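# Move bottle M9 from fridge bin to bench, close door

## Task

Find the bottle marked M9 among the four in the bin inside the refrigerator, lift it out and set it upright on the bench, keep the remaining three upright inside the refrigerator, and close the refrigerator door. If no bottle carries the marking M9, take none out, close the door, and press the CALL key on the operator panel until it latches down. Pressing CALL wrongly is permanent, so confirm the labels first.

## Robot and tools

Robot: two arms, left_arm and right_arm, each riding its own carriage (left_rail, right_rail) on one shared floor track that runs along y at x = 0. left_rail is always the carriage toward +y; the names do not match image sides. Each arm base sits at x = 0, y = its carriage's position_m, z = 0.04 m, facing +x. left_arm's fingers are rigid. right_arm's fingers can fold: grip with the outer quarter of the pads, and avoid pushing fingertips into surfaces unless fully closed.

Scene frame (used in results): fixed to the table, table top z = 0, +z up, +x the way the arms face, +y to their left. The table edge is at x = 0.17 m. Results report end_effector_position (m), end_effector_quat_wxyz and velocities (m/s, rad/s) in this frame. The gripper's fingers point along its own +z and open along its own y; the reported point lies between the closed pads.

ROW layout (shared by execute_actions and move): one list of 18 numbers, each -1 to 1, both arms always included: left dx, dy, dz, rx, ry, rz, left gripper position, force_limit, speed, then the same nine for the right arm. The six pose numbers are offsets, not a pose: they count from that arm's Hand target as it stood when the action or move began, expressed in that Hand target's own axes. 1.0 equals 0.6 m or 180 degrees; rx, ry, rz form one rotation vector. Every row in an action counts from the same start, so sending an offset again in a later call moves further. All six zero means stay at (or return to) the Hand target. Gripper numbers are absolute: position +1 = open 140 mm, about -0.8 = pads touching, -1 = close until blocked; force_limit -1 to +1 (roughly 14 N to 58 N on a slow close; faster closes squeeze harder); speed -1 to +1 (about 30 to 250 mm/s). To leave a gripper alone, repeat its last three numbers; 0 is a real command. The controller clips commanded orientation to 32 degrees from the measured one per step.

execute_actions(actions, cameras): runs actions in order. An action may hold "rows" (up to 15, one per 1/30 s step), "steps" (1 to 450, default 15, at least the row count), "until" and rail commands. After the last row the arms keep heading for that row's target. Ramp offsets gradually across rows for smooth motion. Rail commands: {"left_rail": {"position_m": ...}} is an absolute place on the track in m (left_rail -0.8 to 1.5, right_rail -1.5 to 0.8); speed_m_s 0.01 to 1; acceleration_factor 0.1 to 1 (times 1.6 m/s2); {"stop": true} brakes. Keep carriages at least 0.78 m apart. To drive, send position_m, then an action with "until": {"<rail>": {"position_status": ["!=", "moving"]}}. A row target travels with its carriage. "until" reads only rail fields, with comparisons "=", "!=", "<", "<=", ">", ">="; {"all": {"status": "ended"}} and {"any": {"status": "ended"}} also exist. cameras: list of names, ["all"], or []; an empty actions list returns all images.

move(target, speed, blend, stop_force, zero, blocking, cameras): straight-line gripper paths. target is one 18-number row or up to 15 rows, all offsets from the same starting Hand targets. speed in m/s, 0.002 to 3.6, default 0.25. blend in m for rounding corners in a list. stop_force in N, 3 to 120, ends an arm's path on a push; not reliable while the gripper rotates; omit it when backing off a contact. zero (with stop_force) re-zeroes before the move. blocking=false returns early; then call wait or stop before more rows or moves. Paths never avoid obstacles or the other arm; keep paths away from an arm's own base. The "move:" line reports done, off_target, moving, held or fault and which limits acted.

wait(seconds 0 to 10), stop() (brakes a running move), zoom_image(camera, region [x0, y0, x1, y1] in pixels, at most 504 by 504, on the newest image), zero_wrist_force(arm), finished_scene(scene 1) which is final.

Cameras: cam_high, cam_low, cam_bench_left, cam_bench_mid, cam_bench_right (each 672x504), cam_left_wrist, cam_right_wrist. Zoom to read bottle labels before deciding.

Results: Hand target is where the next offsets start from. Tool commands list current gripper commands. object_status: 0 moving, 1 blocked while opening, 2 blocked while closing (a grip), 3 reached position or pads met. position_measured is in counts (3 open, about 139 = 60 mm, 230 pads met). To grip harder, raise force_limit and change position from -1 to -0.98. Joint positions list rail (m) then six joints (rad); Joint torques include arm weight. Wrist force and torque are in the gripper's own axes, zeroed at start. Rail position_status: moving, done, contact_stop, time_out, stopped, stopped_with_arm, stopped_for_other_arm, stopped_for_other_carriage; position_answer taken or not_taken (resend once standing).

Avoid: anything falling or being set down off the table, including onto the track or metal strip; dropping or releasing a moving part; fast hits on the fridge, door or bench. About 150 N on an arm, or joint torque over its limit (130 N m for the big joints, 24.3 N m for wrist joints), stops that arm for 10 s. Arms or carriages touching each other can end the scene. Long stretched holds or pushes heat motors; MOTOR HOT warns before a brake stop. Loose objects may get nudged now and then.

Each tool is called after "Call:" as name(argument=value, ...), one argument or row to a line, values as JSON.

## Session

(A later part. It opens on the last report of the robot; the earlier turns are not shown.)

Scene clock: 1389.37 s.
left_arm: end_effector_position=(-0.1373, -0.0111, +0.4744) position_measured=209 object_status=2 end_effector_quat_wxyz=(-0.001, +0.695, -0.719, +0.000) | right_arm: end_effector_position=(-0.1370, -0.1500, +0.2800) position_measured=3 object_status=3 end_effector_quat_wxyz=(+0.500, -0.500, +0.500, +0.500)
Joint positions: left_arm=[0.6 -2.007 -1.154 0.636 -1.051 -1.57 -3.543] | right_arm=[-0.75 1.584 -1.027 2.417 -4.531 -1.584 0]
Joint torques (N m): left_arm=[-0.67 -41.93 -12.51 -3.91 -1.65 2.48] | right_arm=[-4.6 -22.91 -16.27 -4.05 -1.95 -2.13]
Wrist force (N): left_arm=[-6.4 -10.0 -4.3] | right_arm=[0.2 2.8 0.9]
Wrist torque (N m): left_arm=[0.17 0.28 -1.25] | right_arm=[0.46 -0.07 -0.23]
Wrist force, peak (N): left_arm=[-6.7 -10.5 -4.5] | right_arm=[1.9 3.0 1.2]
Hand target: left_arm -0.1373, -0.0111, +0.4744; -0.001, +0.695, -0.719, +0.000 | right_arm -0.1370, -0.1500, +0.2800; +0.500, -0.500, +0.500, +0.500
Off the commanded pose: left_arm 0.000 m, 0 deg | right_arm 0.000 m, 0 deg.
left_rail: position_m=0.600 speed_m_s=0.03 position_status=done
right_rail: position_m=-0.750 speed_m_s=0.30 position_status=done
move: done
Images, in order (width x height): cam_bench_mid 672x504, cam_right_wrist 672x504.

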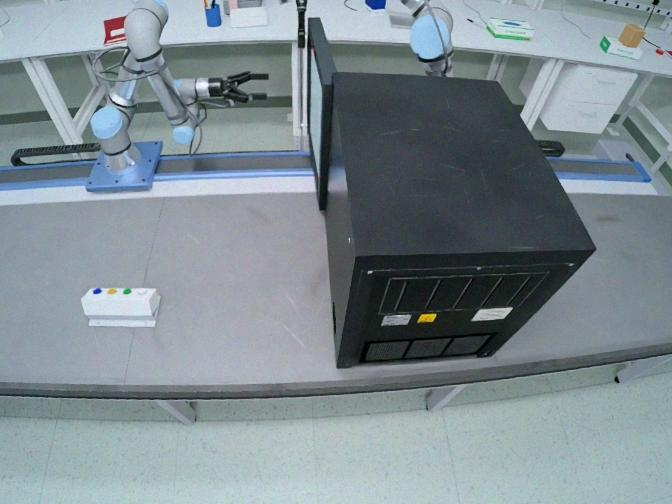

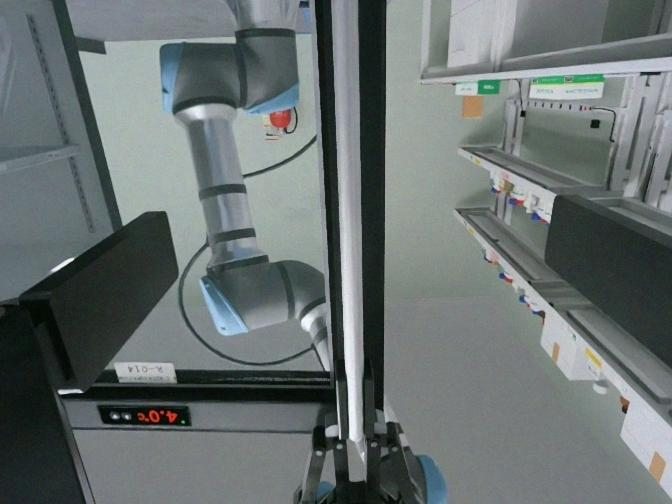

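Call:
execute_actions(
  actions=[
    {"rows": [[0,0,0,0,0,0,-1,0,-1, 0,0,0,0,0,0,-0.2,-1,-1]], "steps": 120},
  ],
)

Call:
move(
  target=[0,0,0,0,0,0,-1,0,-1, 0, 0, 0.14, 0, 0, 0, -0.2, -1, -1],
  speed=0.06,
  cameras=["cam_right_wrist"],
)

Scene clock: 1406.90 s.
left_arm: end_effector_position=(-0.1373, -0.0111, +0.4744) position_measured=209 object_status=2 end_effector_quat_wxyz=(-0.001, +0.695, -0.719, +0.000) | right_arm: end_effector_position=(-0.1370, -0.1500, +0.2800) position_measured=154 object_status=3 end_effector_quat_wxyz=(+0.500, -0.500, +0.500, +0.500)
Joint positions: left_arm=[0.6 -2.007 -1.154 0.636 -1.051 -1.57 -3.543] | right_arm=[-0.75 1.583 -1.027 2.417 -4.531 -1.583 0]
Joint torques (N m): left_arm=[-0.04 -39.64 -13.32 -3.9 -1.65 2.39] | right_arm=[-7.89 -21.36 -16.21 -4.06 1.71 -2.01]
Wrist force (N): left_arm=[-6.4 -10.0 -4.4] | right_arm=[0.5 2.8 1.1]
Wrist torque (N m): left_arm=[0.17 0.28 -1.25] | right_arm=[0.45 -0.06 -0.22]
Wrist force, peak (N): left_arm=[-6.6 -10.3 -4.6] | right_arm=[0.9 3.1 1.3]
Hand target: left_arm -0.1373, -0.0111, +0.4744; -0.001, +0.695, -0.719, +0.000 | right_arm -0.1370, -0.1500, +0.2800; +0.500, -0.500, +0.500, +0.500
Off the commanded pose: left_arm 0.000 m, 0 deg | right_arm 0.000 m, 0 deg.
left_rail: position_m=0.600 speed_m_s=0.03 position_status=done
right_rail: position_m=-0.750 speed_m_s=0.30 position_status=done

Scene clock: 1408.73 s.
left_arm: end_effector_position=(-0.1373, -0.0111, +0.4744) position_measured=209 object_status=2 end_effector_quat_wxyz=(-0.001, +0.695, -0.719, +0.000) | right_arm: end_effector_position=(-0.1370, -0.0660, +0.2800) position_measured=154 object_status=3 end_effector_quat_wxyz=(+0.500, -0.500, +0.500, +0.500)
Joint positions: left_arm=[0.6 -2.007 -1.154 0.636 -1.051 -1.57 -3.543] | right_arm=[-0.75 1.581 -0.959 2.192 -4.375 -1.581 0]
Joint torques (N m): left_arm=[-0.42 -39.34 -13.04 -3.92 -1.63 2.44] | right_arm=[0.21 -27.93 -17.59 -0.55 -0.76 -1.8]
Wrist force (N): left_arm=[-6.6 -10.1 -4.7] | right_arm=[0.7 2.9 0.9]
Wrist torque (N m): left_arm=[0.15 0.32 -1.25] | right_arm=[0.48 -0.12 -0.24]
Wrist force, peak (N): left_arm=[-6.4 -10.3 -4.8] | right_arm=[0.4 3.1 1.6]
Hand target: left_arm -0.1373, -0.0111, +0.4744; -0.001, +0.695, -0.719, +0.000 | right_arm -0.1370, -0.0660, +0.2800; +0.500, -0.500, +0.500, +0.500
Off the commanded pose: left_arm 0.000 m, 0 deg | right_arm 0.000 m, 0 deg.
left_rail: position_m=0.600 speed_m_s=0.03 position_status=done
right_rail: position_m=-0.750 speed_m_s=0.30 position_status=done
move: done
Images, in order (width x height): cam_right_wrist 672x504.

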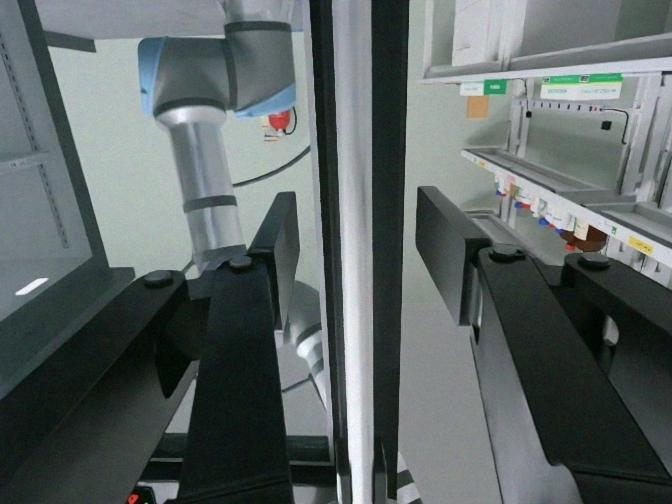

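Call:
zoom_image(
  camera="cam_right_wrist",
  region=[260, 160, 460, 360],
)

Scaled by 2.520 from the camera's 672x504 image, which has a finer 960x720 frame.

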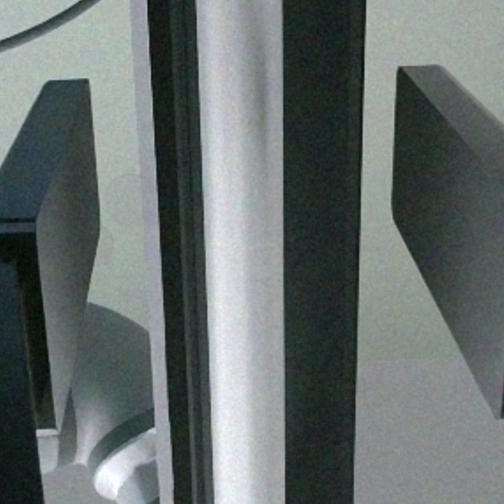

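Call:
move(
  target=[0,0,0,0,0,0,-1,0,-1, 0, 0.001, 0.055, 0, 0, 0, -0.2, -1, -1],
  speed=0.03,
  stop_force=10,
)

Call:
execute_actions(
  actions=[
    {"rows": [[0,0,0,0,0,0,-1,0,-1, 0,0,0,0,0,0,-1,-0.05,-1]], "steps": 90},
  ],
  cameras=["cam_right_wrist", "cam_left_wrist"],
)

Scene clock: 1425.63 s.
left_arm: end_effector_position=(-0.1373, -0.0111, +0.4744) position_measured=209 object_status=2 end_effector_quat_wxyz=(-0.001, +0.695, -0.719, +0.000) | right_arm: end_effector_position=(-0.1376, -0.0330, +0.2800) position_measured=154 object_status=3 end_effector_quat_wxyz=(+0.500, -0.500, +0.500, +0.500)
Joint positions: left_arm=[0.6 -2.007 -1.154 0.636 -1.051 -1.57 -3.543] | right_arm=[-0.75 1.581 -0.925 2.099 -4.315 -1.581 0]
Joint torques (N m): left_arm=[-0.1 -37.5 -13.53 -3.82 -1.67 2.35] | right_arm=[13.04 -30.54 -19.96 -0.53 -2.44 -1.25]
Wrist force (N): left_arm=[-6.3 -10.2 -4.6] | right_arm=[0.6 2.8 0.9]
Wrist torque (N m): left_arm=[0.13 0.27 -1.25] | right_arm=[0.48 -0.11 -0.25]
Wrist force, peak (N): left_arm=[-6.5 -10.5 -4.9] | right_arm=[0.6 3.4 1.0]
Hand target: left_arm -0.1373, -0.0111, +0.4744; -0.001, +0.695, -0.719, +0.000 | right_arm -0.1376, -0.0330, +0.2800; +0.500, -0.500, +0.500, +0.500
Off the commanded pose: left_arm 0.000 m, 0 deg | right_arm 0.000 m, 0 deg.
left_rail: position_m=0.600 speed_m_s=0.03 position_status=done
right_rail: position_m=-0.750 speed_m_s=0.30 position_status=done
move: done

Scene clock: 1428.83 s.
left_arm: end_effector_position=(-0.1373, -0.0111, +0.4744) position_measured=209 object_status=2 end_effector_quat_wxyz=(-0.001, +0.695, -0.719, +0.000) | right_arm: end_effector_position=(-0.1376, -0.0330, +0.2800) position_measured=209 object_status=2 end_effector_quat_wxyz=(+0.500, -0.500, +0.500, +0.500)
Joint positions: left_arm=[0.6 -2.007 -1.154 0.636 -1.051 -1.57 -3.543] | right_arm=[-0.75 1.581 -0.925 2.099 -4.315 -1.581 0]
Joint torques (N m): left_arm=[-0.81 -37.26 -14.24 -6.78 -1.64 2.19] | right_arm=[11.75 -32.72 -20.05 -0.57 3.61 -0.94]
Wrist force (N): left_arm=[-8.3 -8.6 -4.8] | right_arm=[0.4 -1.7 -0.5]
Wrist torque (N m): left_arm=[0.21 0.33 -1.26] | right_arm=[0.58 -0.10 -0.25]
Wrist force, peak (N): left_arm=[-8.5 -8.7 -5.1] | right_arm=[0.4 3.1 1.3]
Hand target: left_arm -0.1373, -0.0111, +0.4744; -0.001, +0.695, -0.719, +0.000 | right_arm -0.1376, -0.0330, +0.2800; +0.500, -0.500, +0.500, +0.500
Off the commanded pose: left_arm 0.000 m, 0 deg | right_arm 0.000 m, 0 deg.
left_rail: position_m=0.600 speed_m_s=0.03 position_status=done
right_rail: position_m=-0.750 speed_m_s=0.30 position_status=done
Images, in order (width x height): cam_left_wrist 672x504, cam_right_wrist 672x504.

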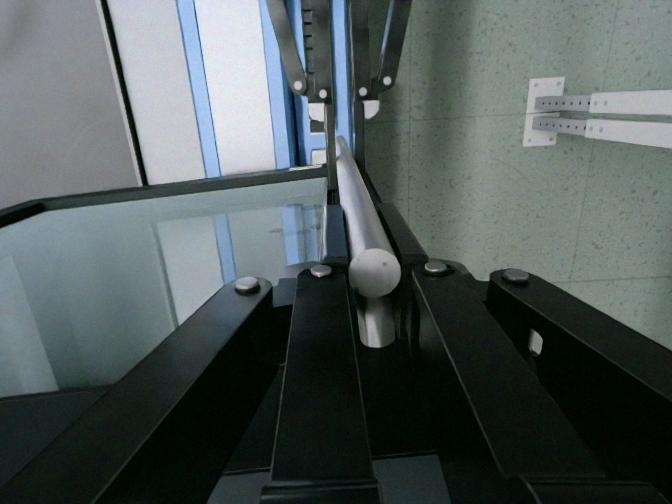

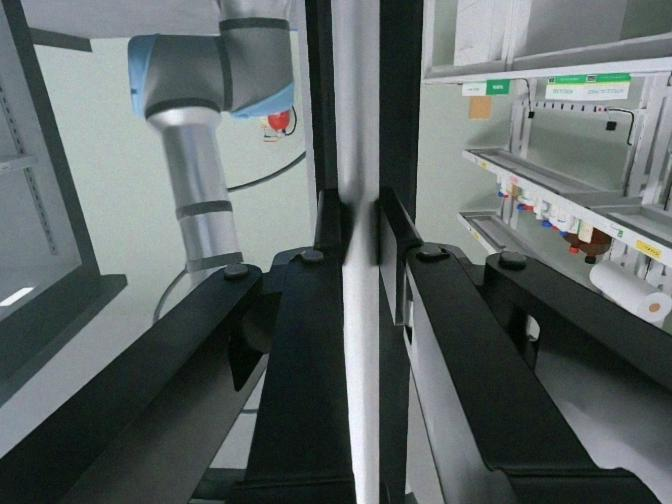

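Call:
execute_actions(
  actions=[
    {"rows": [[0,0,0,0,0,0,-0.1,-1,-1, 0,0,0,0,0,0,-1,-0.05,-1]], "steps": 75},
  ],
  cameras=["cam_right_wrist", "cam_left_wrist"],
)

Scene clock: 1436.63 s.
left_arm: end_effector_position=(-0.1373, -0.0111, +0.4744) position_measured=141 object_status=3 end_effector_quat_wxyz=(-0.001, +0.695, -0.719, +0.000) | right_arm: end_effector_position=(-0.1376, -0.0330, +0.2800) position_measured=209 object_status=2 end_effector_quat_wxyz=(+0.500, -0.500, +0.500, +0.500)
Joint positions: left_arm=[0.6 -2.007 -1.154 0.636 -1.051 -1.57 -3.543] | right_arm=[-0.75 1.581 -0.925 2.099 -4.315 -1.581 0]
Joint torques (N m): left_arm=[-0.99 -36.08 -14.64 -1.45 0.73 -0.67] | right_arm=[11.73 -41.35 0.91 -0.86 3.34 -0.42]
Wrist force (N): left_arm=[-2.2 1.6 1.6] | right_arm=[-4.1 -3.4 2.4]
Wrist torque (N m): left_arm=[0.35 0.45 -0.07] | right_arm=[0.62 -0.10 -0.24]
Wrist force, peak (N): left_arm=[-8.5 -8.6 -4.9] | right_arm=[-4.2 -3.7 2.5]
Hand target: left_arm -0.1373, -0.0111, +0.4744; -0.001, +0.695, -0.719, +0.000 | right_arm -0.1376, -0.0330, +0.2800; +0.500, -0.500, +0.500, +0.500
Off the commanded pose: left_arm 0.000 m, 0 deg | right_arm 0.000 m, 0 deg.
left_rail: position_m=0.600 speed_m_s=0.03 position_status=done
right_rail: position_m=-0.750 speed_m_s=0.30 position_status=done
Images, in order (width x height): cam_left_wrist 672x504, cam_right_wrist 672x504.

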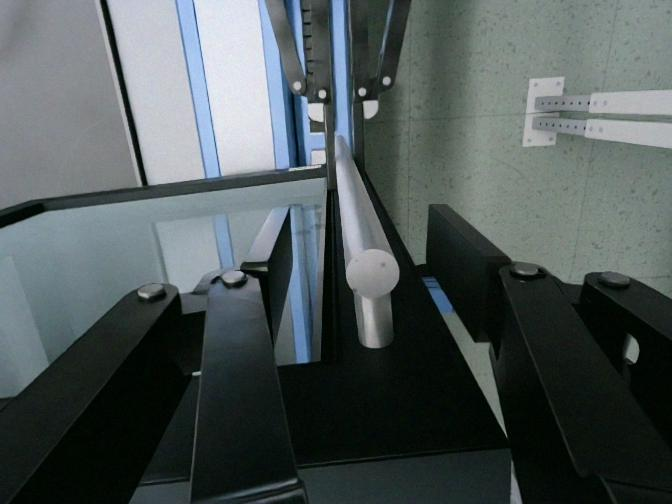

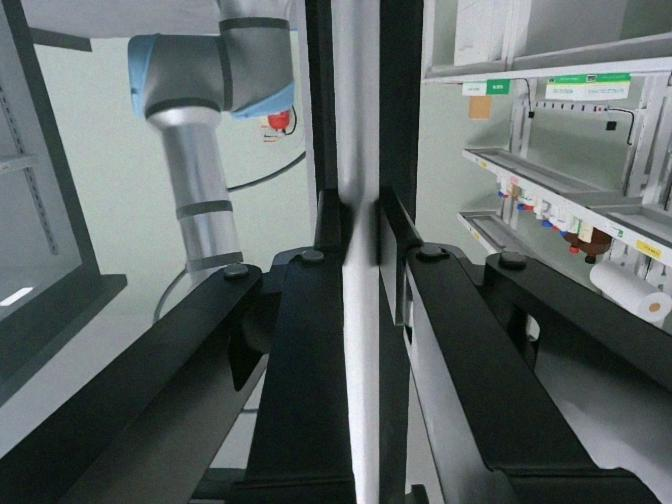

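Call:
move(
  target=[
    [0,0,-0.0593,0,0,0,-0.1,-1,-1, 0,0,0,0,0,0,-1,-0.05,-1],
    [0,0,-0.1343,0,0.0556,0,-0.1,-1,-1, 0,0,0,0,0,0,-1,-0.05,-1],
    [0,0,-0.235,0,0.1389,0,-0.1,-1,-1, 0,0,0,0,0,0,-1,-0.05,-1],
    [-0.285,0.01,-0.235,0,0.1389,0,-0.1,-1,-1, 0,0,0,0,0,0,-1,-0.05,-1],
  ],
  speed=[0.05, 0.05, 0.06, 0.1],
  blend=[0.005, 0.01, 0.02, 0],
  cameras=["cam_left_wrist", "cam_bench_mid"],
)

Scene clock: 1533.23 s.
left_arm: end_effector_position=(-0.1376, +0.1599, +0.6155) position_measured=141 object_status=3 end_effector_quat_wxyz=(+0.155, +0.678, -0.702, +0.151) | right_arm: end_effector_position=(-0.1376, -0.0330, +0.2800) position_measured=209 object_status=2 end_effector_quat_wxyz=(+0.500, -0.500, +0.500, +0.500)
Joint positions: left_arm=[0.6 -2.386 -1.783 1.097 -1.204 -1.268 -3.873] | right_arm=[-0.75 1.581 -0.925 2.099 -4.315 -1.581 0]
Joint torques (N m): left_arm=[-8.06 -25.21 -10.96 -1.94 2.29 -1.08] | right_arm=[9.34 -43.04 1.41 -1.34 3.27 0.58]
Wrist force (N): left_arm=[-1.5 1.6 2.3] | right_arm=[-3.8 -3.4 2.1]
Wrist torque (N m): left_arm=[0.31 0.40 0.05] | right_arm=[0.59 -0.15 -0.25]
Wrist force, peak (N): left_arm=[-2.4 1.4 2.6] | right_arm=[-4.2 -3.9 2.6]
Hand target: left_arm -0.1376, +0.1599, +0.6155; +0.155, +0.678, -0.702, +0.151 | right_arm -0.1376, -0.0330, +0.2800; +0.500, -0.500, +0.500, +0.500
Off the commanded pose: left_arm 0.000 m, 0 deg | right_arm 0.000 m, 0 deg.
left_rail: position_m=0.600 speed_m_s=0.03 position_status=done
right_rail: position_m=-0.750 speed_m_s=0.30 position_status=done
move: done
Images, in order (width x height): cam_bench_mid 672x504, cam_left_wrist 672x504.

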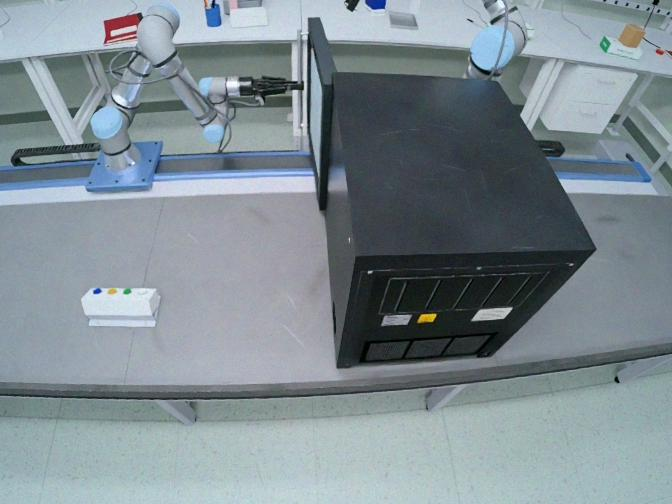

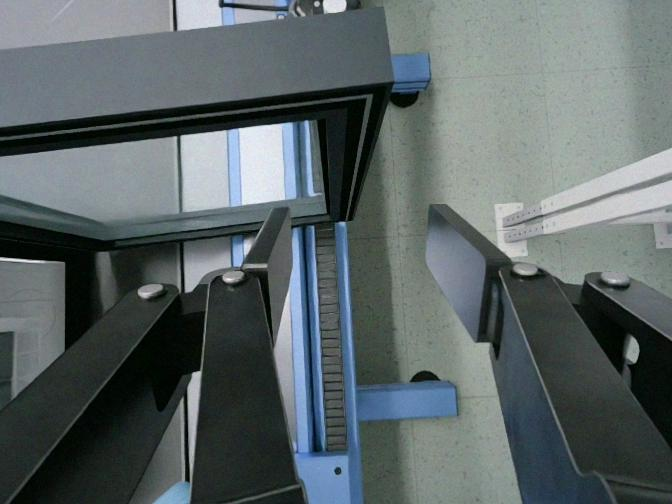

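Call:
move(
  target=[-0.2143,-0.1877,-0.108,0,-0.1389,0,-0.1,-1,-1, 0,0,0,0,0,0,-1,-0.05,-1],
  speed=0.15,
)

Call:
move(
  target=[0,0,0,0,0,0.564,-0.1,-1,-1, 0,0,0,0,0,0,-1,-0.05,-1],
  speed=0.25,
)

Call:
move(
  target=[0,0,0,0,0,0.564,-0.1,-1,-1, 0,0,0,0,0,0,-1,-0.05,-1],
  speed=0.25,
  cameras=["cam_left_wrist", "cam_bench_mid"],
)

Scene clock: 1560.20 s.
left_arm: end_effector_position=(-0.0201, +0.2999, +0.6201) position_measured=141 object_status=3 end_effector_quat_wxyz=(-0.001, +0.695, -0.719, +0.000) | right_arm: end_effector_position=(-0.1376, -0.0330, +0.2800) position_measured=209 object_status=2 end_effector_quat_wxyz=(+0.500, -0.500, +0.500, +0.500)
Joint positions: left_arm=[0.6 -2.098 -1.737 0.827 -0.659 -1.57 -3.634] | right_arm=[-0.75 1.581 -0.925 2.099 -4.315 -1.581 0]
Joint torques (N m): left_arm=[6.88 2.73 -24.39 -1.65 -1.49 1.62] | right_arm=[7.82 -43 0.33 -1.34 3.02 1.47]
Wrist force (N): left_arm=[-2.2 1.2 1.7] | right_arm=[-3.8 -3.4 2.4]
Wrist torque (N m): left_arm=[0.26 0.46 -0.07] | right_arm=[0.60 -0.15 -0.24]
Wrist force, peak (N): left_arm=[-1.3 2.1 2.5] | right_arm=[-4.2 -3.7 2.4]
Hand target: left_arm -0.0201, +0.2999, +0.6201; -0.001, +0.695, -0.719, +0.000 | right_arm -0.1376, -0.0330, +0.2800; +0.500, -0.500, +0.500, +0.500
Off the commanded pose: left_arm 0.000 m, 0 deg | right_arm 0.000 m, 0 deg.
left_rail: position_m=0.600 speed_m_s=0.03 position_status=done
right_rail: position_m=-0.750 speed_m_s=0.30 position_status=done
move: done

Scene clock: 1564.33 s.
left_arm: end_effector_position=(-0.0201, +0.2999, +0.6201) position_measured=141 object_status=3 end_effector_quat_wxyz=(+0.001, +0.117, +0.993, +0.000) | right_arm: end_effector_position=(-0.1376, -0.0330, +0.2800) position_measured=209 object_status=2 end_effector_quat_wxyz=(+0.500, -0.500, +0.500, +0.500)
Joint positions: left_arm=[0.6 -2.098 -1.737 0.827 -0.659 -1.57 -1.862] | right_arm=[-0.75 1.581 -0.925 2.099 -4.315 -1.581 0]
Joint torques (N m): left_arm=[7.42 2.54 -24.54 -4.5 -1.68 1.45] | right_arm=[8.5 -45 0.81 -1.58 3.16 1.72]
Wrist force (N): left_arm=[-2.3 1.3 2.0] | right_arm=[-3.8 -3.6 2.1]
Wrist torque (N m): left_arm=[0.27 0.47 -0.07] | right_arm=[0.56 -0.15 -0.24]
Wrist force, peak (N): left_arm=[-2.4 1.5 2.0] | right_arm=[-4.3 -3.8 2.2]
Hand target: left_arm -0.0201, +0.2999, +0.6201; +0.001, +0.118, +0.993, +0.000 | right_arm -0.1376, -0.0330, +0.2800; +0.500, -0.500, +0.500, +0.500
Off the commanded pose: left_arm 0.000 m, 0 deg | right_arm 0.000 m, 0 deg.
left_rail: position_m=0.600 speed_m_s=0.03 position_status=done
right_rail: position_m=-0.750 speed_m_s=0.30 position_status=done
move: done

Scene clock: 1568.47 s.
left_arm: end_effector_position=(-0.0201, +0.2999, +0.6201) position_measured=141 object_status=3 end_effector_quat_wxyz=(+0.000, +0.843, +0.537, +0.001) | right_arm: end_effector_position=(-0.1376, -0.0330, +0.2800) position_measured=209 object_status=2 end_effector_quat_wxyz=(+0.500, -0.500, +0.500, +0.500)
Joint positions: left_arm=[0.6 -2.098 -1.737 0.827 -0.659 -1.57 -0.091] | right_arm=[-0.75 1.581 -0.925 2.099 -4.315 -1.581 0]
Joint torques (N m): left_arm=[7.11 1.88 -24.42 -4.44 -1.66 1.52] | right_arm=[7.95 -44.87 0.92 -1.81 3.32 2.1]
Wrist force (N): left_arm=[-2.2 1.3 1.8] | right_arm=[-4.1 -3.7 2.4]
Wrist torque (N m): left_arm=[0.29 0.45 -0.08] | right_arm=[0.54 -0.08 -0.24]
Wrist force, peak (N): left_arm=[-2.5 1.0 2.0] | right_arm=[-4.2 -3.5 2.7]
Hand target: left_arm -0.0201, +0.2999, +0.6201; +0.000, +0.843, +0.537, +0.001 | right_arm -0.1376, -0.0330, +0.2800; +0.500, -0.500, +0.500, +0.500
Off the commanded pose: left_arm 0.000 m, 0 deg | right_arm 0.000 m, 0 deg.
left_rail: position_m=0.600 speed_m_s=0.03 position_status=done
right_rail: position_m=-0.750 speed_m_s=0.30 position_status=done
move: done
Images, in order (width x height): cam_bench_mid 672x504, cam_left_wrist 672x504.

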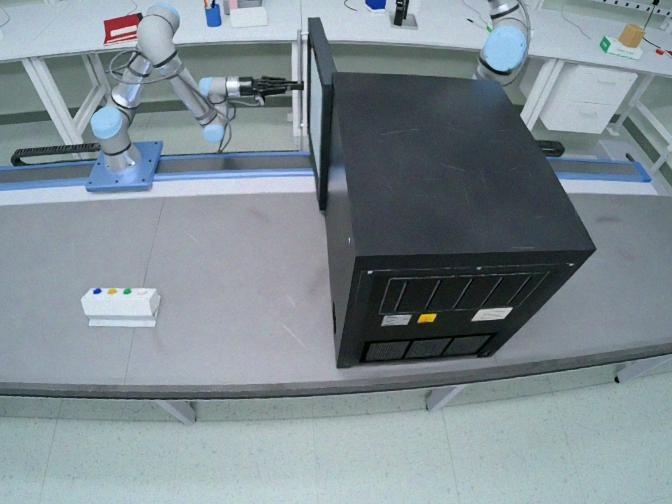

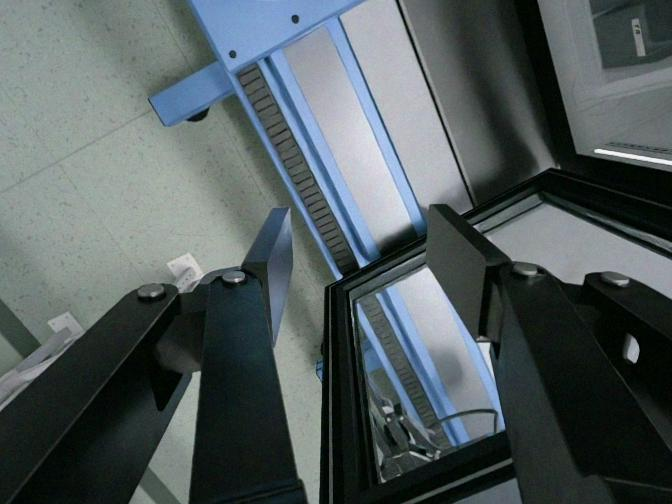

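Call:
execute_actions(
  actions=[
    {"left_rail": {"position_m": 0.7, "speed_m_s": 0.15, "acceleration_factor": 0.3}, "steps": 150, "until": {"left_rail": {"position_status": ["!=", "moving"]}}},
  ],
)

Call:
move(
  target=[-0.0563,0.1548,0.4835,-0.2806,0.4405,0.2806,-0.1,-1,-1, 0,0,0,0,0,0,-1,-0.05,-1],
  speed=0.2,
  cameras=["cam_left_wrist", "cam_bench_mid"],
)

Scene clock: 1589.70 s.
left_arm: end_effector_position=(-0.0201, +0.3999, +0.6201) position_measured=141 object_status=3 end_effector_quat_wxyz=(+0.000, +0.843, +0.537, +0.001) | right_arm: end_effector_position=(-0.1376, -0.0330, +0.2800) position_measured=209 object_status=2 end_effector_quat_wxyz=(+0.500, -0.500, +0.500, +0.500)
Joint positions: left_arm=[0.7 -2.098 -1.737 0.827 -0.659 -1.57 -0.09] | right_arm=[-0.75 1.581 -0.925 2.099 -4.315 -1.581 0]
Joint torques (N m): left_arm=[5.61 -21.32 -21.47 -3.73 -0.72 1.66] | right_arm=[6.48 -44.06 0.44 -2.06 3.38 2]
Wrist force (N): left_arm=[-2.0 1.2 1.7] | right_arm=[-3.7 -3.5 2.2]
Wrist torque (N m): left_arm=[0.26 0.40 -0.08] | right_arm=[0.58 -0.17 -0.24]
Wrist force, peak (N): left_arm=[-4.1 1.9 2.0] | right_arm=[-4.3 -3.7 2.4]
Hand target: left_arm -0.0201, +0.3999, +0.6201; +0.000, +0.843, +0.537, +0.001 | right_arm -0.1376, -0.0330, +0.2800; +0.500, -0.500, +0.500, +0.500
Tool commands: left_gripper/position=-0.1 left_gripper/force_limit=-1.0 left_gripper/speed=-1.0 right_gripper/position=-1.0 right_gripper/force_limit=-0.05 right_gripper/speed=-1.0
Off the commanded pose: left_arm 0.000 m, 0 deg | right_arm 0.000 m, 0 deg.
left_rail: position_m=0.700 speed_m_s=0.15 position_status=done
right_rail: position_m=-0.750 speed_m_s=0.30 position_status=done

Scene clock: 1594.87 s.
left_arm: end_effector_position=(+0.0502, +0.3302, +0.3301) position_measured=141 object_status=3 end_effector_quat_wxyz=(+0.000, +0.707, +0.000, +0.707) | right_arm: end_effector_position=(-0.1376, -0.0330, +0.2800) position_measured=209 object_status=2 end_effector_quat_wxyz=(+0.500, -0.500, +0.500, +0.500)
Joint positions: left_arm=[0.7 -2.484 -1.36 1.862 -0.501 -0.914 0] | right_arm=[-0.75 1.581 -0.925 2.099 -4.315 -1.581 0]
Joint torques (N m): left_arm=[-7.16 -16.31 -9.15 0.57 1.69 -1.23] | right_arm=[6.51 -44.09 2.2 -2.27 3.04 1.88]
Wrist force (N): left_arm=[-2.0 1.9 5.0] | right_arm=[-3.9 -3.5 2.4]
Wrist torque (N m): left_arm=[0.48 0.39 0.01] | right_arm=[0.58 -0.14 -0.24]
Wrist force, peak (N): left_arm=[-3.2 2.0 5.2] | right_arm=[-4.3 -3.8 2.3]
Hand target: left_arm +0.0502, +0.3302, +0.3301; +0.000, +0.707, +0.000, +0.707 | right_arm -0.1376, -0.0330, +0.2800; +0.500, -0.500, +0.500, +0.500
Off the commanded pose: left_arm 0.000 m, 0 deg | right_arm 0.000 m, 0 deg.
left_rail: position_m=0.700 speed_m_s=0.15 position_status=done
right_rail: position_m=-0.750 speed_m_s=0.30 position_status=done
move: done
Images, in order (width x height): cam_bench_mid 672x504, cam_left_wrist 672x504.

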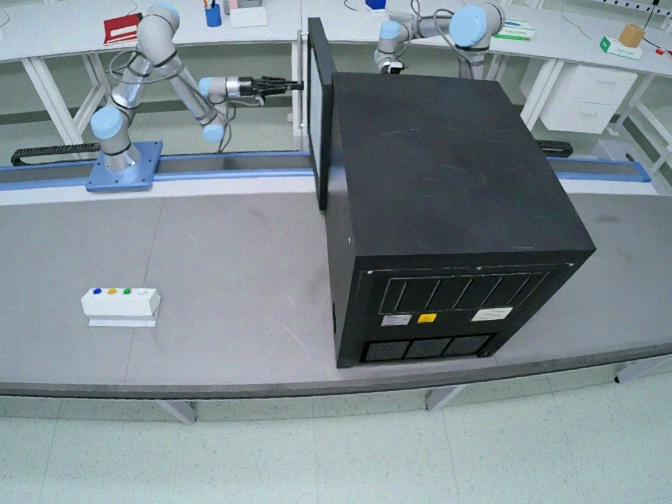

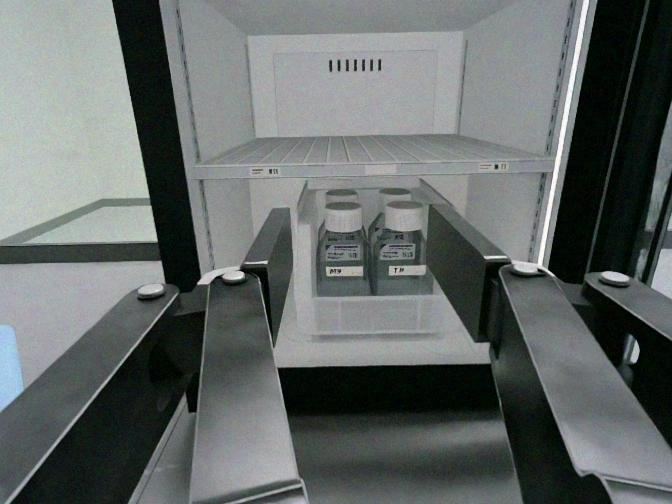

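Call:
zoom_image(
  camera="cam_left_wrist",
  region=[290, 150, 450, 350],
)

Call:
zoom_image(
  camera="cam_left_wrist",
  region=[310, 180, 440, 290],
)

Scaled by 2.520 from the camera's 672x504 image, which has a finer 960x720 frame.

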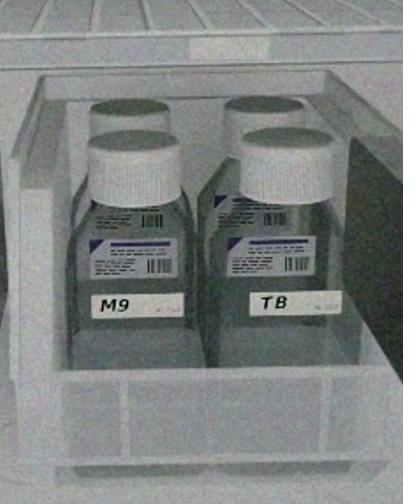

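Scaled by 3.877 from the camera's 672x504 image, which has a finer 960x720 frame.

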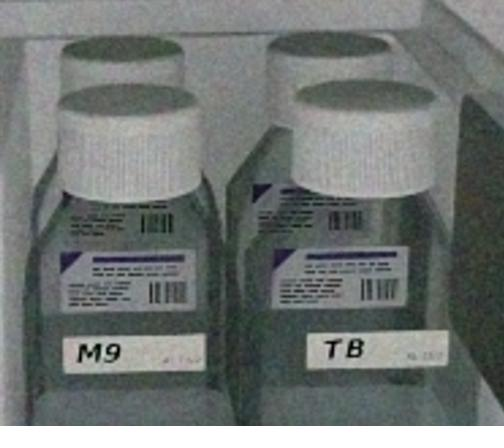

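Call:
execute_actions(
  actions=[
    {"rows": [[0,0,0,0,0,0,1,-1,-1, 0,0,0,0,0,0,-1,-0.05,-1]], "steps": 120},
  ],
)

Call:
move(
  target=[-0.2333,0.0,0.0833,0,0,0,1,-1,-1, 0,0,0,0,0,0,-1,-0.05,-1],
  speed=0.12,
  cameras=["cam_left_wrist"],
)

Call:
zoom_image(
  camera="cam_left_wrist",
  region=[230, 60, 450, 250],
)

Scene clock: 1637.77 s.
left_arm: end_effector_position=(+0.0502, +0.3302, +0.3301) position_measured=3 object_status=3 end_effector_quat_wxyz=(+0.000, +0.707, +0.000, +0.707) | right_arm: end_effector_position=(-0.1376, -0.0330, +0.2800) position_measured=209 object_status=2 end_effector_quat_wxyz=(+0.500, -0.500, +0.500, +0.500)
Joint positions: left_arm=[0.7 -2.484 -1.36 1.862 -0.501 -0.913 0] | right_arm=[-0.75 1.581 -0.925 2.099 -4.315 -1.581 0]
Joint torques (N m): left_arm=[-7.57 -15.08 -8.28 0.5 1.56 -1.24] | right_arm=[4.32 -44.2 0 -2.59 2.98 2.02]
Wrist force (N): left_arm=[-2.0 2.0 5.3] | right_arm=[-4.0 -3.6 2.3]
Wrist torque (N m): left_arm=[0.49 0.46 0.01] | right_arm=[0.56 -0.12 -0.25]
Wrist force, peak (N): left_arm=[-2.1 2.0 5.6] | right_arm=[-4.1 -3.7 2.7]
Hand target: left_arm +0.0502, +0.3302, +0.3301; +0.000, +0.707, +0.000, +0.707 | right_arm -0.1376, -0.0330, +0.2800; +0.500, -0.500, +0.500, +0.500
Off the commanded pose: left_arm 0.000 m, 0 deg | right_arm 0.000 m, 0 deg.
left_rail: position_m=0.700 speed_m_s=0.15 position_status=done
right_rail: position_m=-0.750 speed_m_s=0.30 position_status=done

Scene clock: 1639.53 s.
left_arm: end_effector_position=(+0.1002, +0.3302, +0.1902) position_measured=3 object_status=3 end_effector_quat_wxyz=(+0.000, +0.707, +0.000, +0.707) | right_arm: end_effector_position=(-0.1376, -0.0330, +0.2800) position_measured=209 object_status=2 end_effector_quat_wxyz=(+0.500, -0.500, +0.500, +0.500)
Joint positions: left_arm=[0.7 -2.407 -1.185 2.083 -0.897 -0.837 -0.001] | right_arm=[-0.75 1.581 -0.925 2.099 -4.315 -1.581 0]
Joint torques (N m): left_arm=[7.51 -15.73 -2.36 0.36 1.61 0.62] | right_arm=[3.66 -43.31 0.85 -2.44 2.92 2.11]
Wrist force (N): left_arm=[-2.3 2.1 5.1] | right_arm=[-3.9 -3.5 2.3]
Wrist torque (N m): left_arm=[0.52 0.52 0.03] | right_arm=[0.59 -0.13 -0.24]
Wrist force, peak (N): left_arm=[-3.0 2.2 5.7] | right_arm=[-4.1 -4.0 2.1]
Hand target: left_arm +0.1003, +0.3302, +0.1901; +0.000, +0.707, +0.000, +0.707 | right_arm -0.1376, -0.0330, +0.2800; +0.500, -0.500, +0.500, +0.500
Off the commanded pose: left_arm 0.000 m, 0 deg | right_arm 0.000 m, 0 deg.
left_rail: position_m=0.700 speed_m_s=0.15 position_status=done
right_rail: position_m=-0.750 speed_m_s=0.30 position_status=done
move: done
Images, in order (width x height): cam_left_wrist 672x504.

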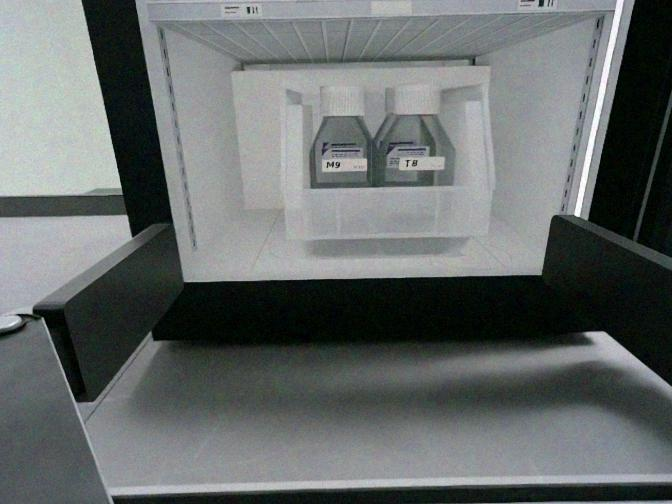

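Scaled by 2.291 from the camera's 672x504 image, which has a finer 960x720 frame.

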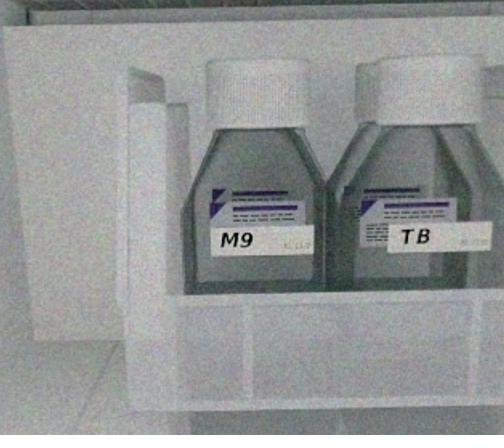

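Call:
zoom_image(
  camera="cam_left_wrist",
  region=[280, 0, 420, 100],
)

Call:
zoom_image(
  camera="cam_left_wrist",
  region=[270, 80, 410, 180],
)

Call:
zoom_image(
  camera="cam_left_wrist",
  region=[270, 170, 410, 290],
)

Scaled by 3.600 from the camera's 672x504 image, which has a finer 960x720 frame.

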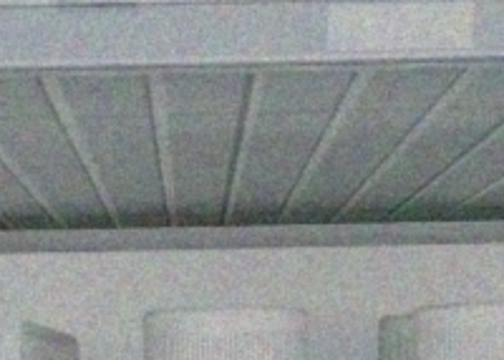

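Scaled by 3.600 from the camera's 672x504 image, which has a finer 960x720 frame.

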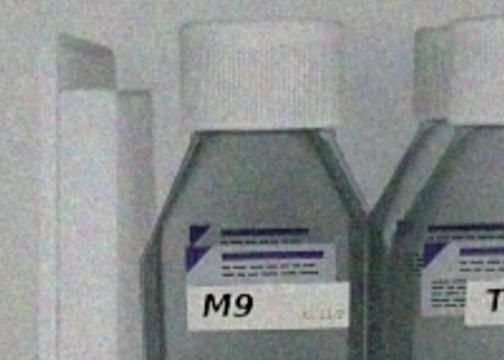

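Scaled by 3.600 from the camera's 672x504 image, which has a finer 960x720 frame.

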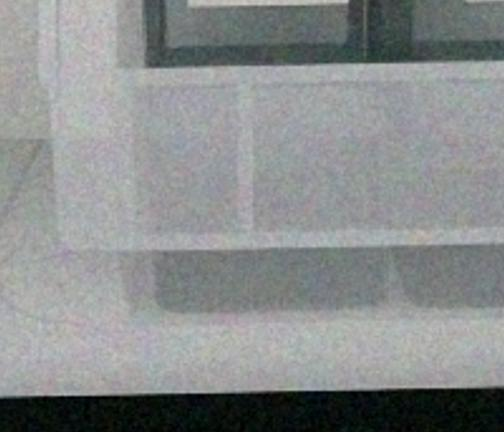

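Call:
move(
  target=[0.1167,0,0,0,0,0,1,-1,-1, 0,0,0,0,0,0,-1,-0.05,-1],
  speed=0.12,
  cameras=["cam_left_wrist"],
)

Call:
zoom_image(
  camera="cam_left_wrist",
  region=[270, 60, 410, 180],
)

Call:
zoom_image(
  camera="cam_left_wrist",
  region=[270, 180, 450, 340],
)

Call:
move(
  target=[0.1167,0,0,0,0,0,1,-1,-1, 0,0,0,0,0,0,-1,-0.05,-1],
  speed=0.12,
  cameras=["cam_left_wrist"],
)

Call:
zoom_image(
  camera="cam_left_wrist",
  region=[270, 140, 410, 260],
)

Call:
zoom_image(
  camera="cam_left_wrist",
  region=[270, 250, 450, 410],
)

Scene clock: 1775.23 s.
left_arm: end_effector_position=(+0.1002, +0.3302, +0.2601) position_measured=3 object_status=3 end_effector_quat_wxyz=(+0.000, +0.707, +0.000, +0.707) | right_arm: end_effector_position=(-0.1376, -0.0330, +0.2800) position_measured=209 object_status=2 end_effector_quat_wxyz=(+0.500, -0.500, +0.500, +0.500)
Joint positions: left_arm=[0.7 -2.407 -1.319 2.025 -0.705 -0.837 -0.001] | right_arm=[-0.75 1.581 -0.925 2.099 -4.315 -1.581 0]
Joint torques (N m): left_arm=[-6.72 -39.33 -24.69 3.62 -1.08 0.75] | right_arm=[3.35 -42.61 0.63 -2.58 2.83 1.87]
Wrist force (N): left_arm=[-2.1 2.3 4.9] | right_arm=[-3.9 -3.5 2.1]
Wrist torque (N m): left_arm=[0.55 0.49 0.01] | right_arm=[0.58 -0.14 -0.24]
Wrist force, peak (N): left_arm=[-3.6 2.0 5.0] | right_arm=[-4.2 -4.0 2.3]
Hand target: left_arm +0.1002, +0.3302, +0.2601; +0.000, +0.707, +0.000, +0.707 | right_arm -0.1376, -0.0330, +0.2800; +0.500, -0.500, +0.500, +0.500
Off the commanded pose: left_arm 0.000 m, 0 deg | right_arm 0.000 m, 0 deg.
left_rail: position_m=0.700 speed_m_s=0.15 position_status=done
right_rail: position_m=-0.750 speed_m_s=0.30 position_status=done
move: done
Images, in order (width x height): cam_left_wrist 672x504.

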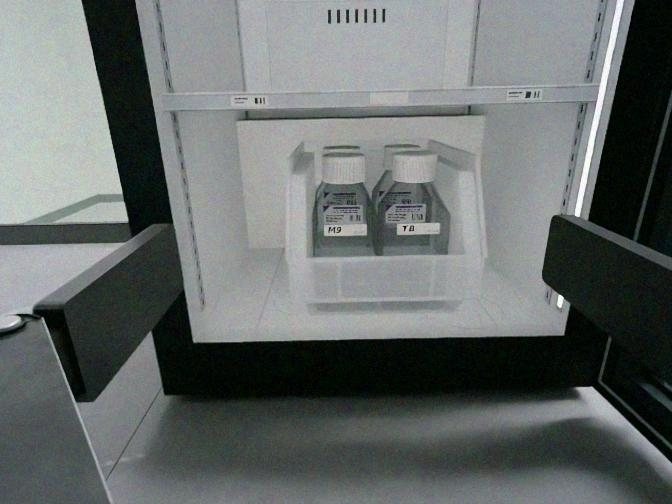

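Scaled by 3.600 from the camera's 672x504 image, which has a finer 960x720 frame.

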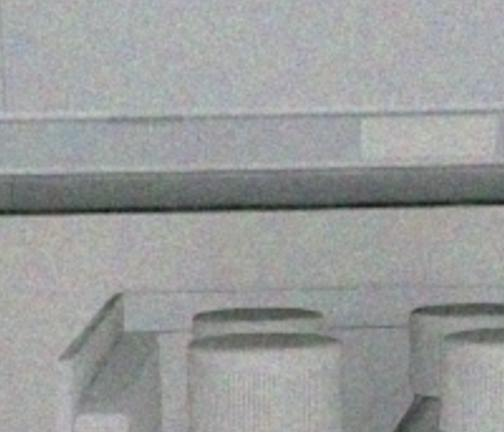

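Scaled by 2.800 from the camera's 672x504 image, which has a finer 960x720 frame.

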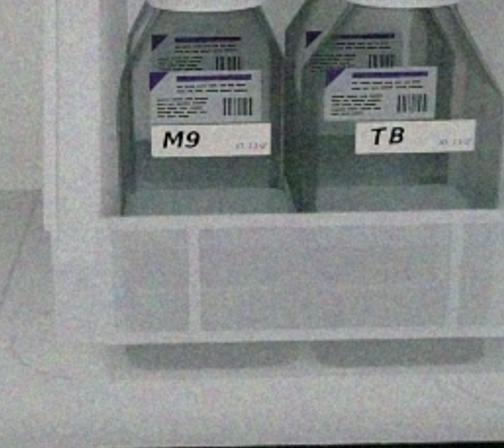

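Scene clock: 1776.33 s.
left_arm: end_effector_position=(+0.1002, +0.3302, +0.3301) position_measured=3 object_status=3 end_effector_quat_wxyz=(+0.000, +0.707, +0.000, +0.707) | right_arm: end_effector_position=(-0.1376, -0.0330, +0.2800) position_measured=209 object_status=2 end_effector_quat_wxyz=(+0.500, -0.500, +0.500, +0.500)
Joint positions: left_arm=[0.7 -2.408 -1.422 1.937 -0.514 -0.837 0] | right_arm=[-0.75 1.581 -0.925 2.099 -4.315 -1.581 0]
Joint torques (N m): left_arm=[-1.08 -37.16 -25.48 3.42 -1.24 -0.19] | right_arm=[3.47 -43.86 -0.08 -2.85 3.02 2.05]
Wrist force (N): left_arm=[-2.1 1.9 5.0] | right_arm=[-4.0 -3.4 2.3]
Wrist torque (N m): left_arm=[0.49 0.49 0.02] | right_arm=[0.59 -0.11 -0.24]
Wrist force, peak (N): left_arm=[-3.2 2.2 5.4] | right_arm=[-4.2 -3.8 2.2]
Hand target: left_arm +0.1002, +0.3302, +0.3301; +0.000, +0.707, +0.000, +0.707 | right_arm -0.1376, -0.0330, +0.2800; +0.500, -0.500, +0.500, +0.500
Off the commanded pose: left_arm 0.000 m, 0 deg | right_arm 0.000 m, 0 deg.
left_rail: position_m=0.700 speed_m_s=0.15 position_status=done
right_rail: position_m=-0.750 speed_m_s=0.30 position_status=done
move: done
Images, in order (width x height): cam_left_wrist 672x504.

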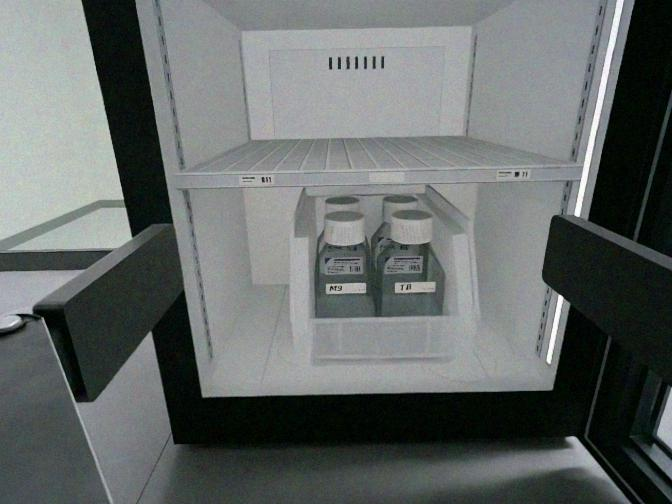

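Scaled by 3.600 from the camera's 672x504 image, which has a finer 960x720 frame.

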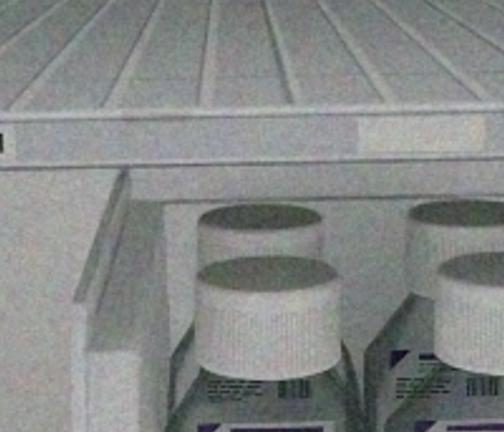

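Scaled by 2.800 from the camera's 672x504 image, which has a finer 960x720 frame.

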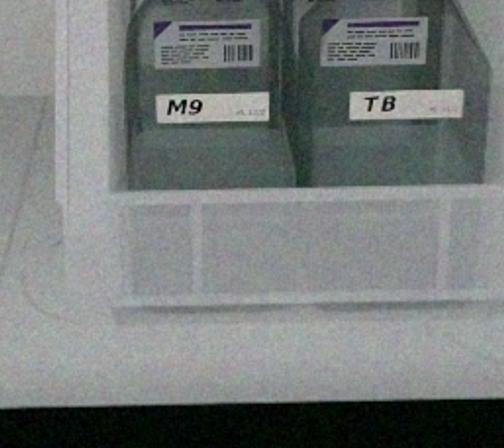

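Call:
execute_actions(
  actions=[
    {"rows": [[0,0,0,0,0,0,-0.1,-1,-1, 0,0,0,0,0,0,-1,-0.05,-1]], "steps": 100},
  ],
)

Call:
move(
  target=[-0.1418,-0.0022,0.2833,0,0,0,-0.1,-1,-1, 0,0,0,0,0,0,-1,-0.05,-1],
  speed=0.1,
  cameras=["cam_left_wrist"],
)

Call:
zoom_image(
  camera="cam_left_wrist",
  region=[220, 0, 480, 200],
)

Scene clock: 1983.10 s.
left_arm: end_effector_position=(+0.1002, +0.3302, +0.3301) position_measured=141 object_status=3 end_effector_quat_wxyz=(+0.000, +0.707, +0.000, +0.707) | right_arm: end_effector_position=(-0.1376, -0.0330, +0.2800) position_measured=209 object_status=2 end_effector_quat_wxyz=(+0.500, -0.500, +0.500, +0.500)
Joint positions: left_arm=[0.7 -2.407 -1.422 1.936 -0.514 -0.837 -0.001] | right_arm=[-0.75 1.581 -0.925 2.099 -4.315 -1.581 0]
Joint torques (N m): left_arm=[6.48 -36.73 -25.55 3.51 -1.27 -0.91] | right_arm=[1.6 -43.22 -0.23 -2.86 2.83 2.06]
Wrist force (N): left_arm=[-1.9 1.9 5.3] | right_arm=[-3.7 -3.6 2.0]
Wrist torque (N m): left_arm=[0.49 0.39 0.03] | right_arm=[0.57 -0.17 -0.24]
Wrist force, peak (N): left_arm=[-2.0 2.1 5.5] | right_arm=[-4.1 -4.0 2.2]
Hand target: left_arm +0.1002, +0.3302, +0.3301; +0.000, +0.707, +0.000, +0.707 | right_arm -0.1376, -0.0330, +0.2800; +0.500, -0.500, +0.500, +0.500
Off the commanded pose: left_arm 0.000 m, 0 deg | right_arm 0.000 m, 0 deg.
left_rail: position_m=0.700 speed_m_s=0.15 position_status=done
right_rail: position_m=-0.750 speed_m_s=0.30 position_status=done

Scene clock: 1985.50 s.
left_arm: end_effector_position=(+0.2701, +0.3315, +0.2452) position_measured=141 object_status=3 end_effector_quat_wxyz=(+0.000, +0.707, +0.000, +0.707) | right_arm: end_effector_position=(-0.1376, -0.0330, +0.2800) position_measured=209 object_status=2 end_effector_quat_wxyz=(+0.500, -0.500, +0.500, +0.500)
Joint positions: left_arm=[0.7 -2.049 -1.408 2.193 -0.784 -0.479 -0.001] | right_arm=[-0.75 1.581 -0.925 2.099 -4.315 -1.581 0]
Joint torques (N m): left_arm=[6.66 -9.4 -5.7 -0.22 1.77 1.08] | right_arm=[2.86 -43.43 -0.21 -2.68 2.84 2.14]
Wrist force (N): left_arm=[-2.5 1.8 5.2] | right_arm=[-3.8 -3.6 2.3]
Wrist torque (N m): left_arm=[0.46 0.51 0.03] | right_arm=[0.57 -0.16 -0.24]
Wrist force, peak (N): left_arm=[-2.7 1.8 6.2] | right_arm=[-4.0 -3.9 2.5]
Hand target: left_arm +0.2702, +0.3315, +0.2452; +0.000, +0.707, +0.000, +0.707 | right_arm -0.1376, -0.0330, +0.2800; +0.500, -0.500, +0.500, +0.500
Off the commanded pose: left_arm 0.000 m, 0 deg | right_arm 0.000 m, 0 deg.
left_rail: position_m=0.700 speed_m_s=0.15 position_status=done
right_rail: position_m=-0.750 speed_m_s=0.30 position_status=done
move: done
Images, in order (width x height): cam_left_wrist 672x504.

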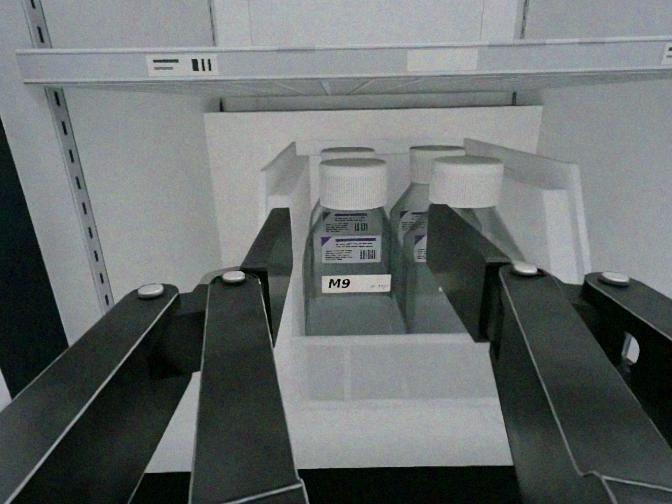

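Scaled by 1.938 from the camera's 672x504 image, which has a finer 960x720 frame.

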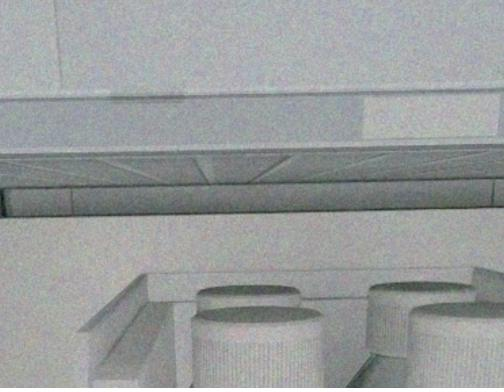

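Call:
zoom_image(
  camera="cam_left_wrist",
  region=[280, 130, 440, 260],
)

Call:
zoom_image(
  camera="cam_left_wrist",
  region=[280, 250, 520, 480],
)

Scaled by 3.150 from the camera's 672x504 image, which has a finer 960x720 frame.

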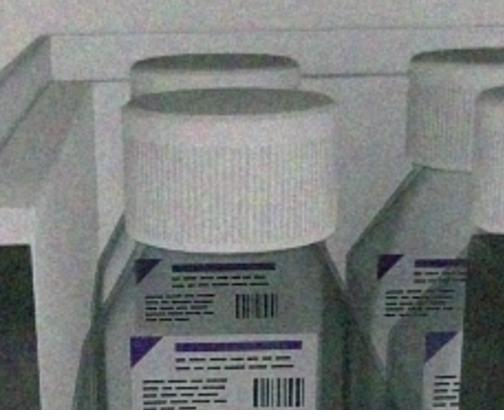

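Scaled by 2.100 from the camera's 672x504 image, which has a finer 960x720 frame.

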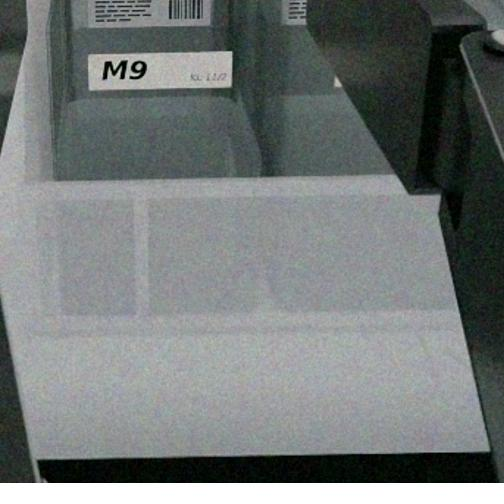

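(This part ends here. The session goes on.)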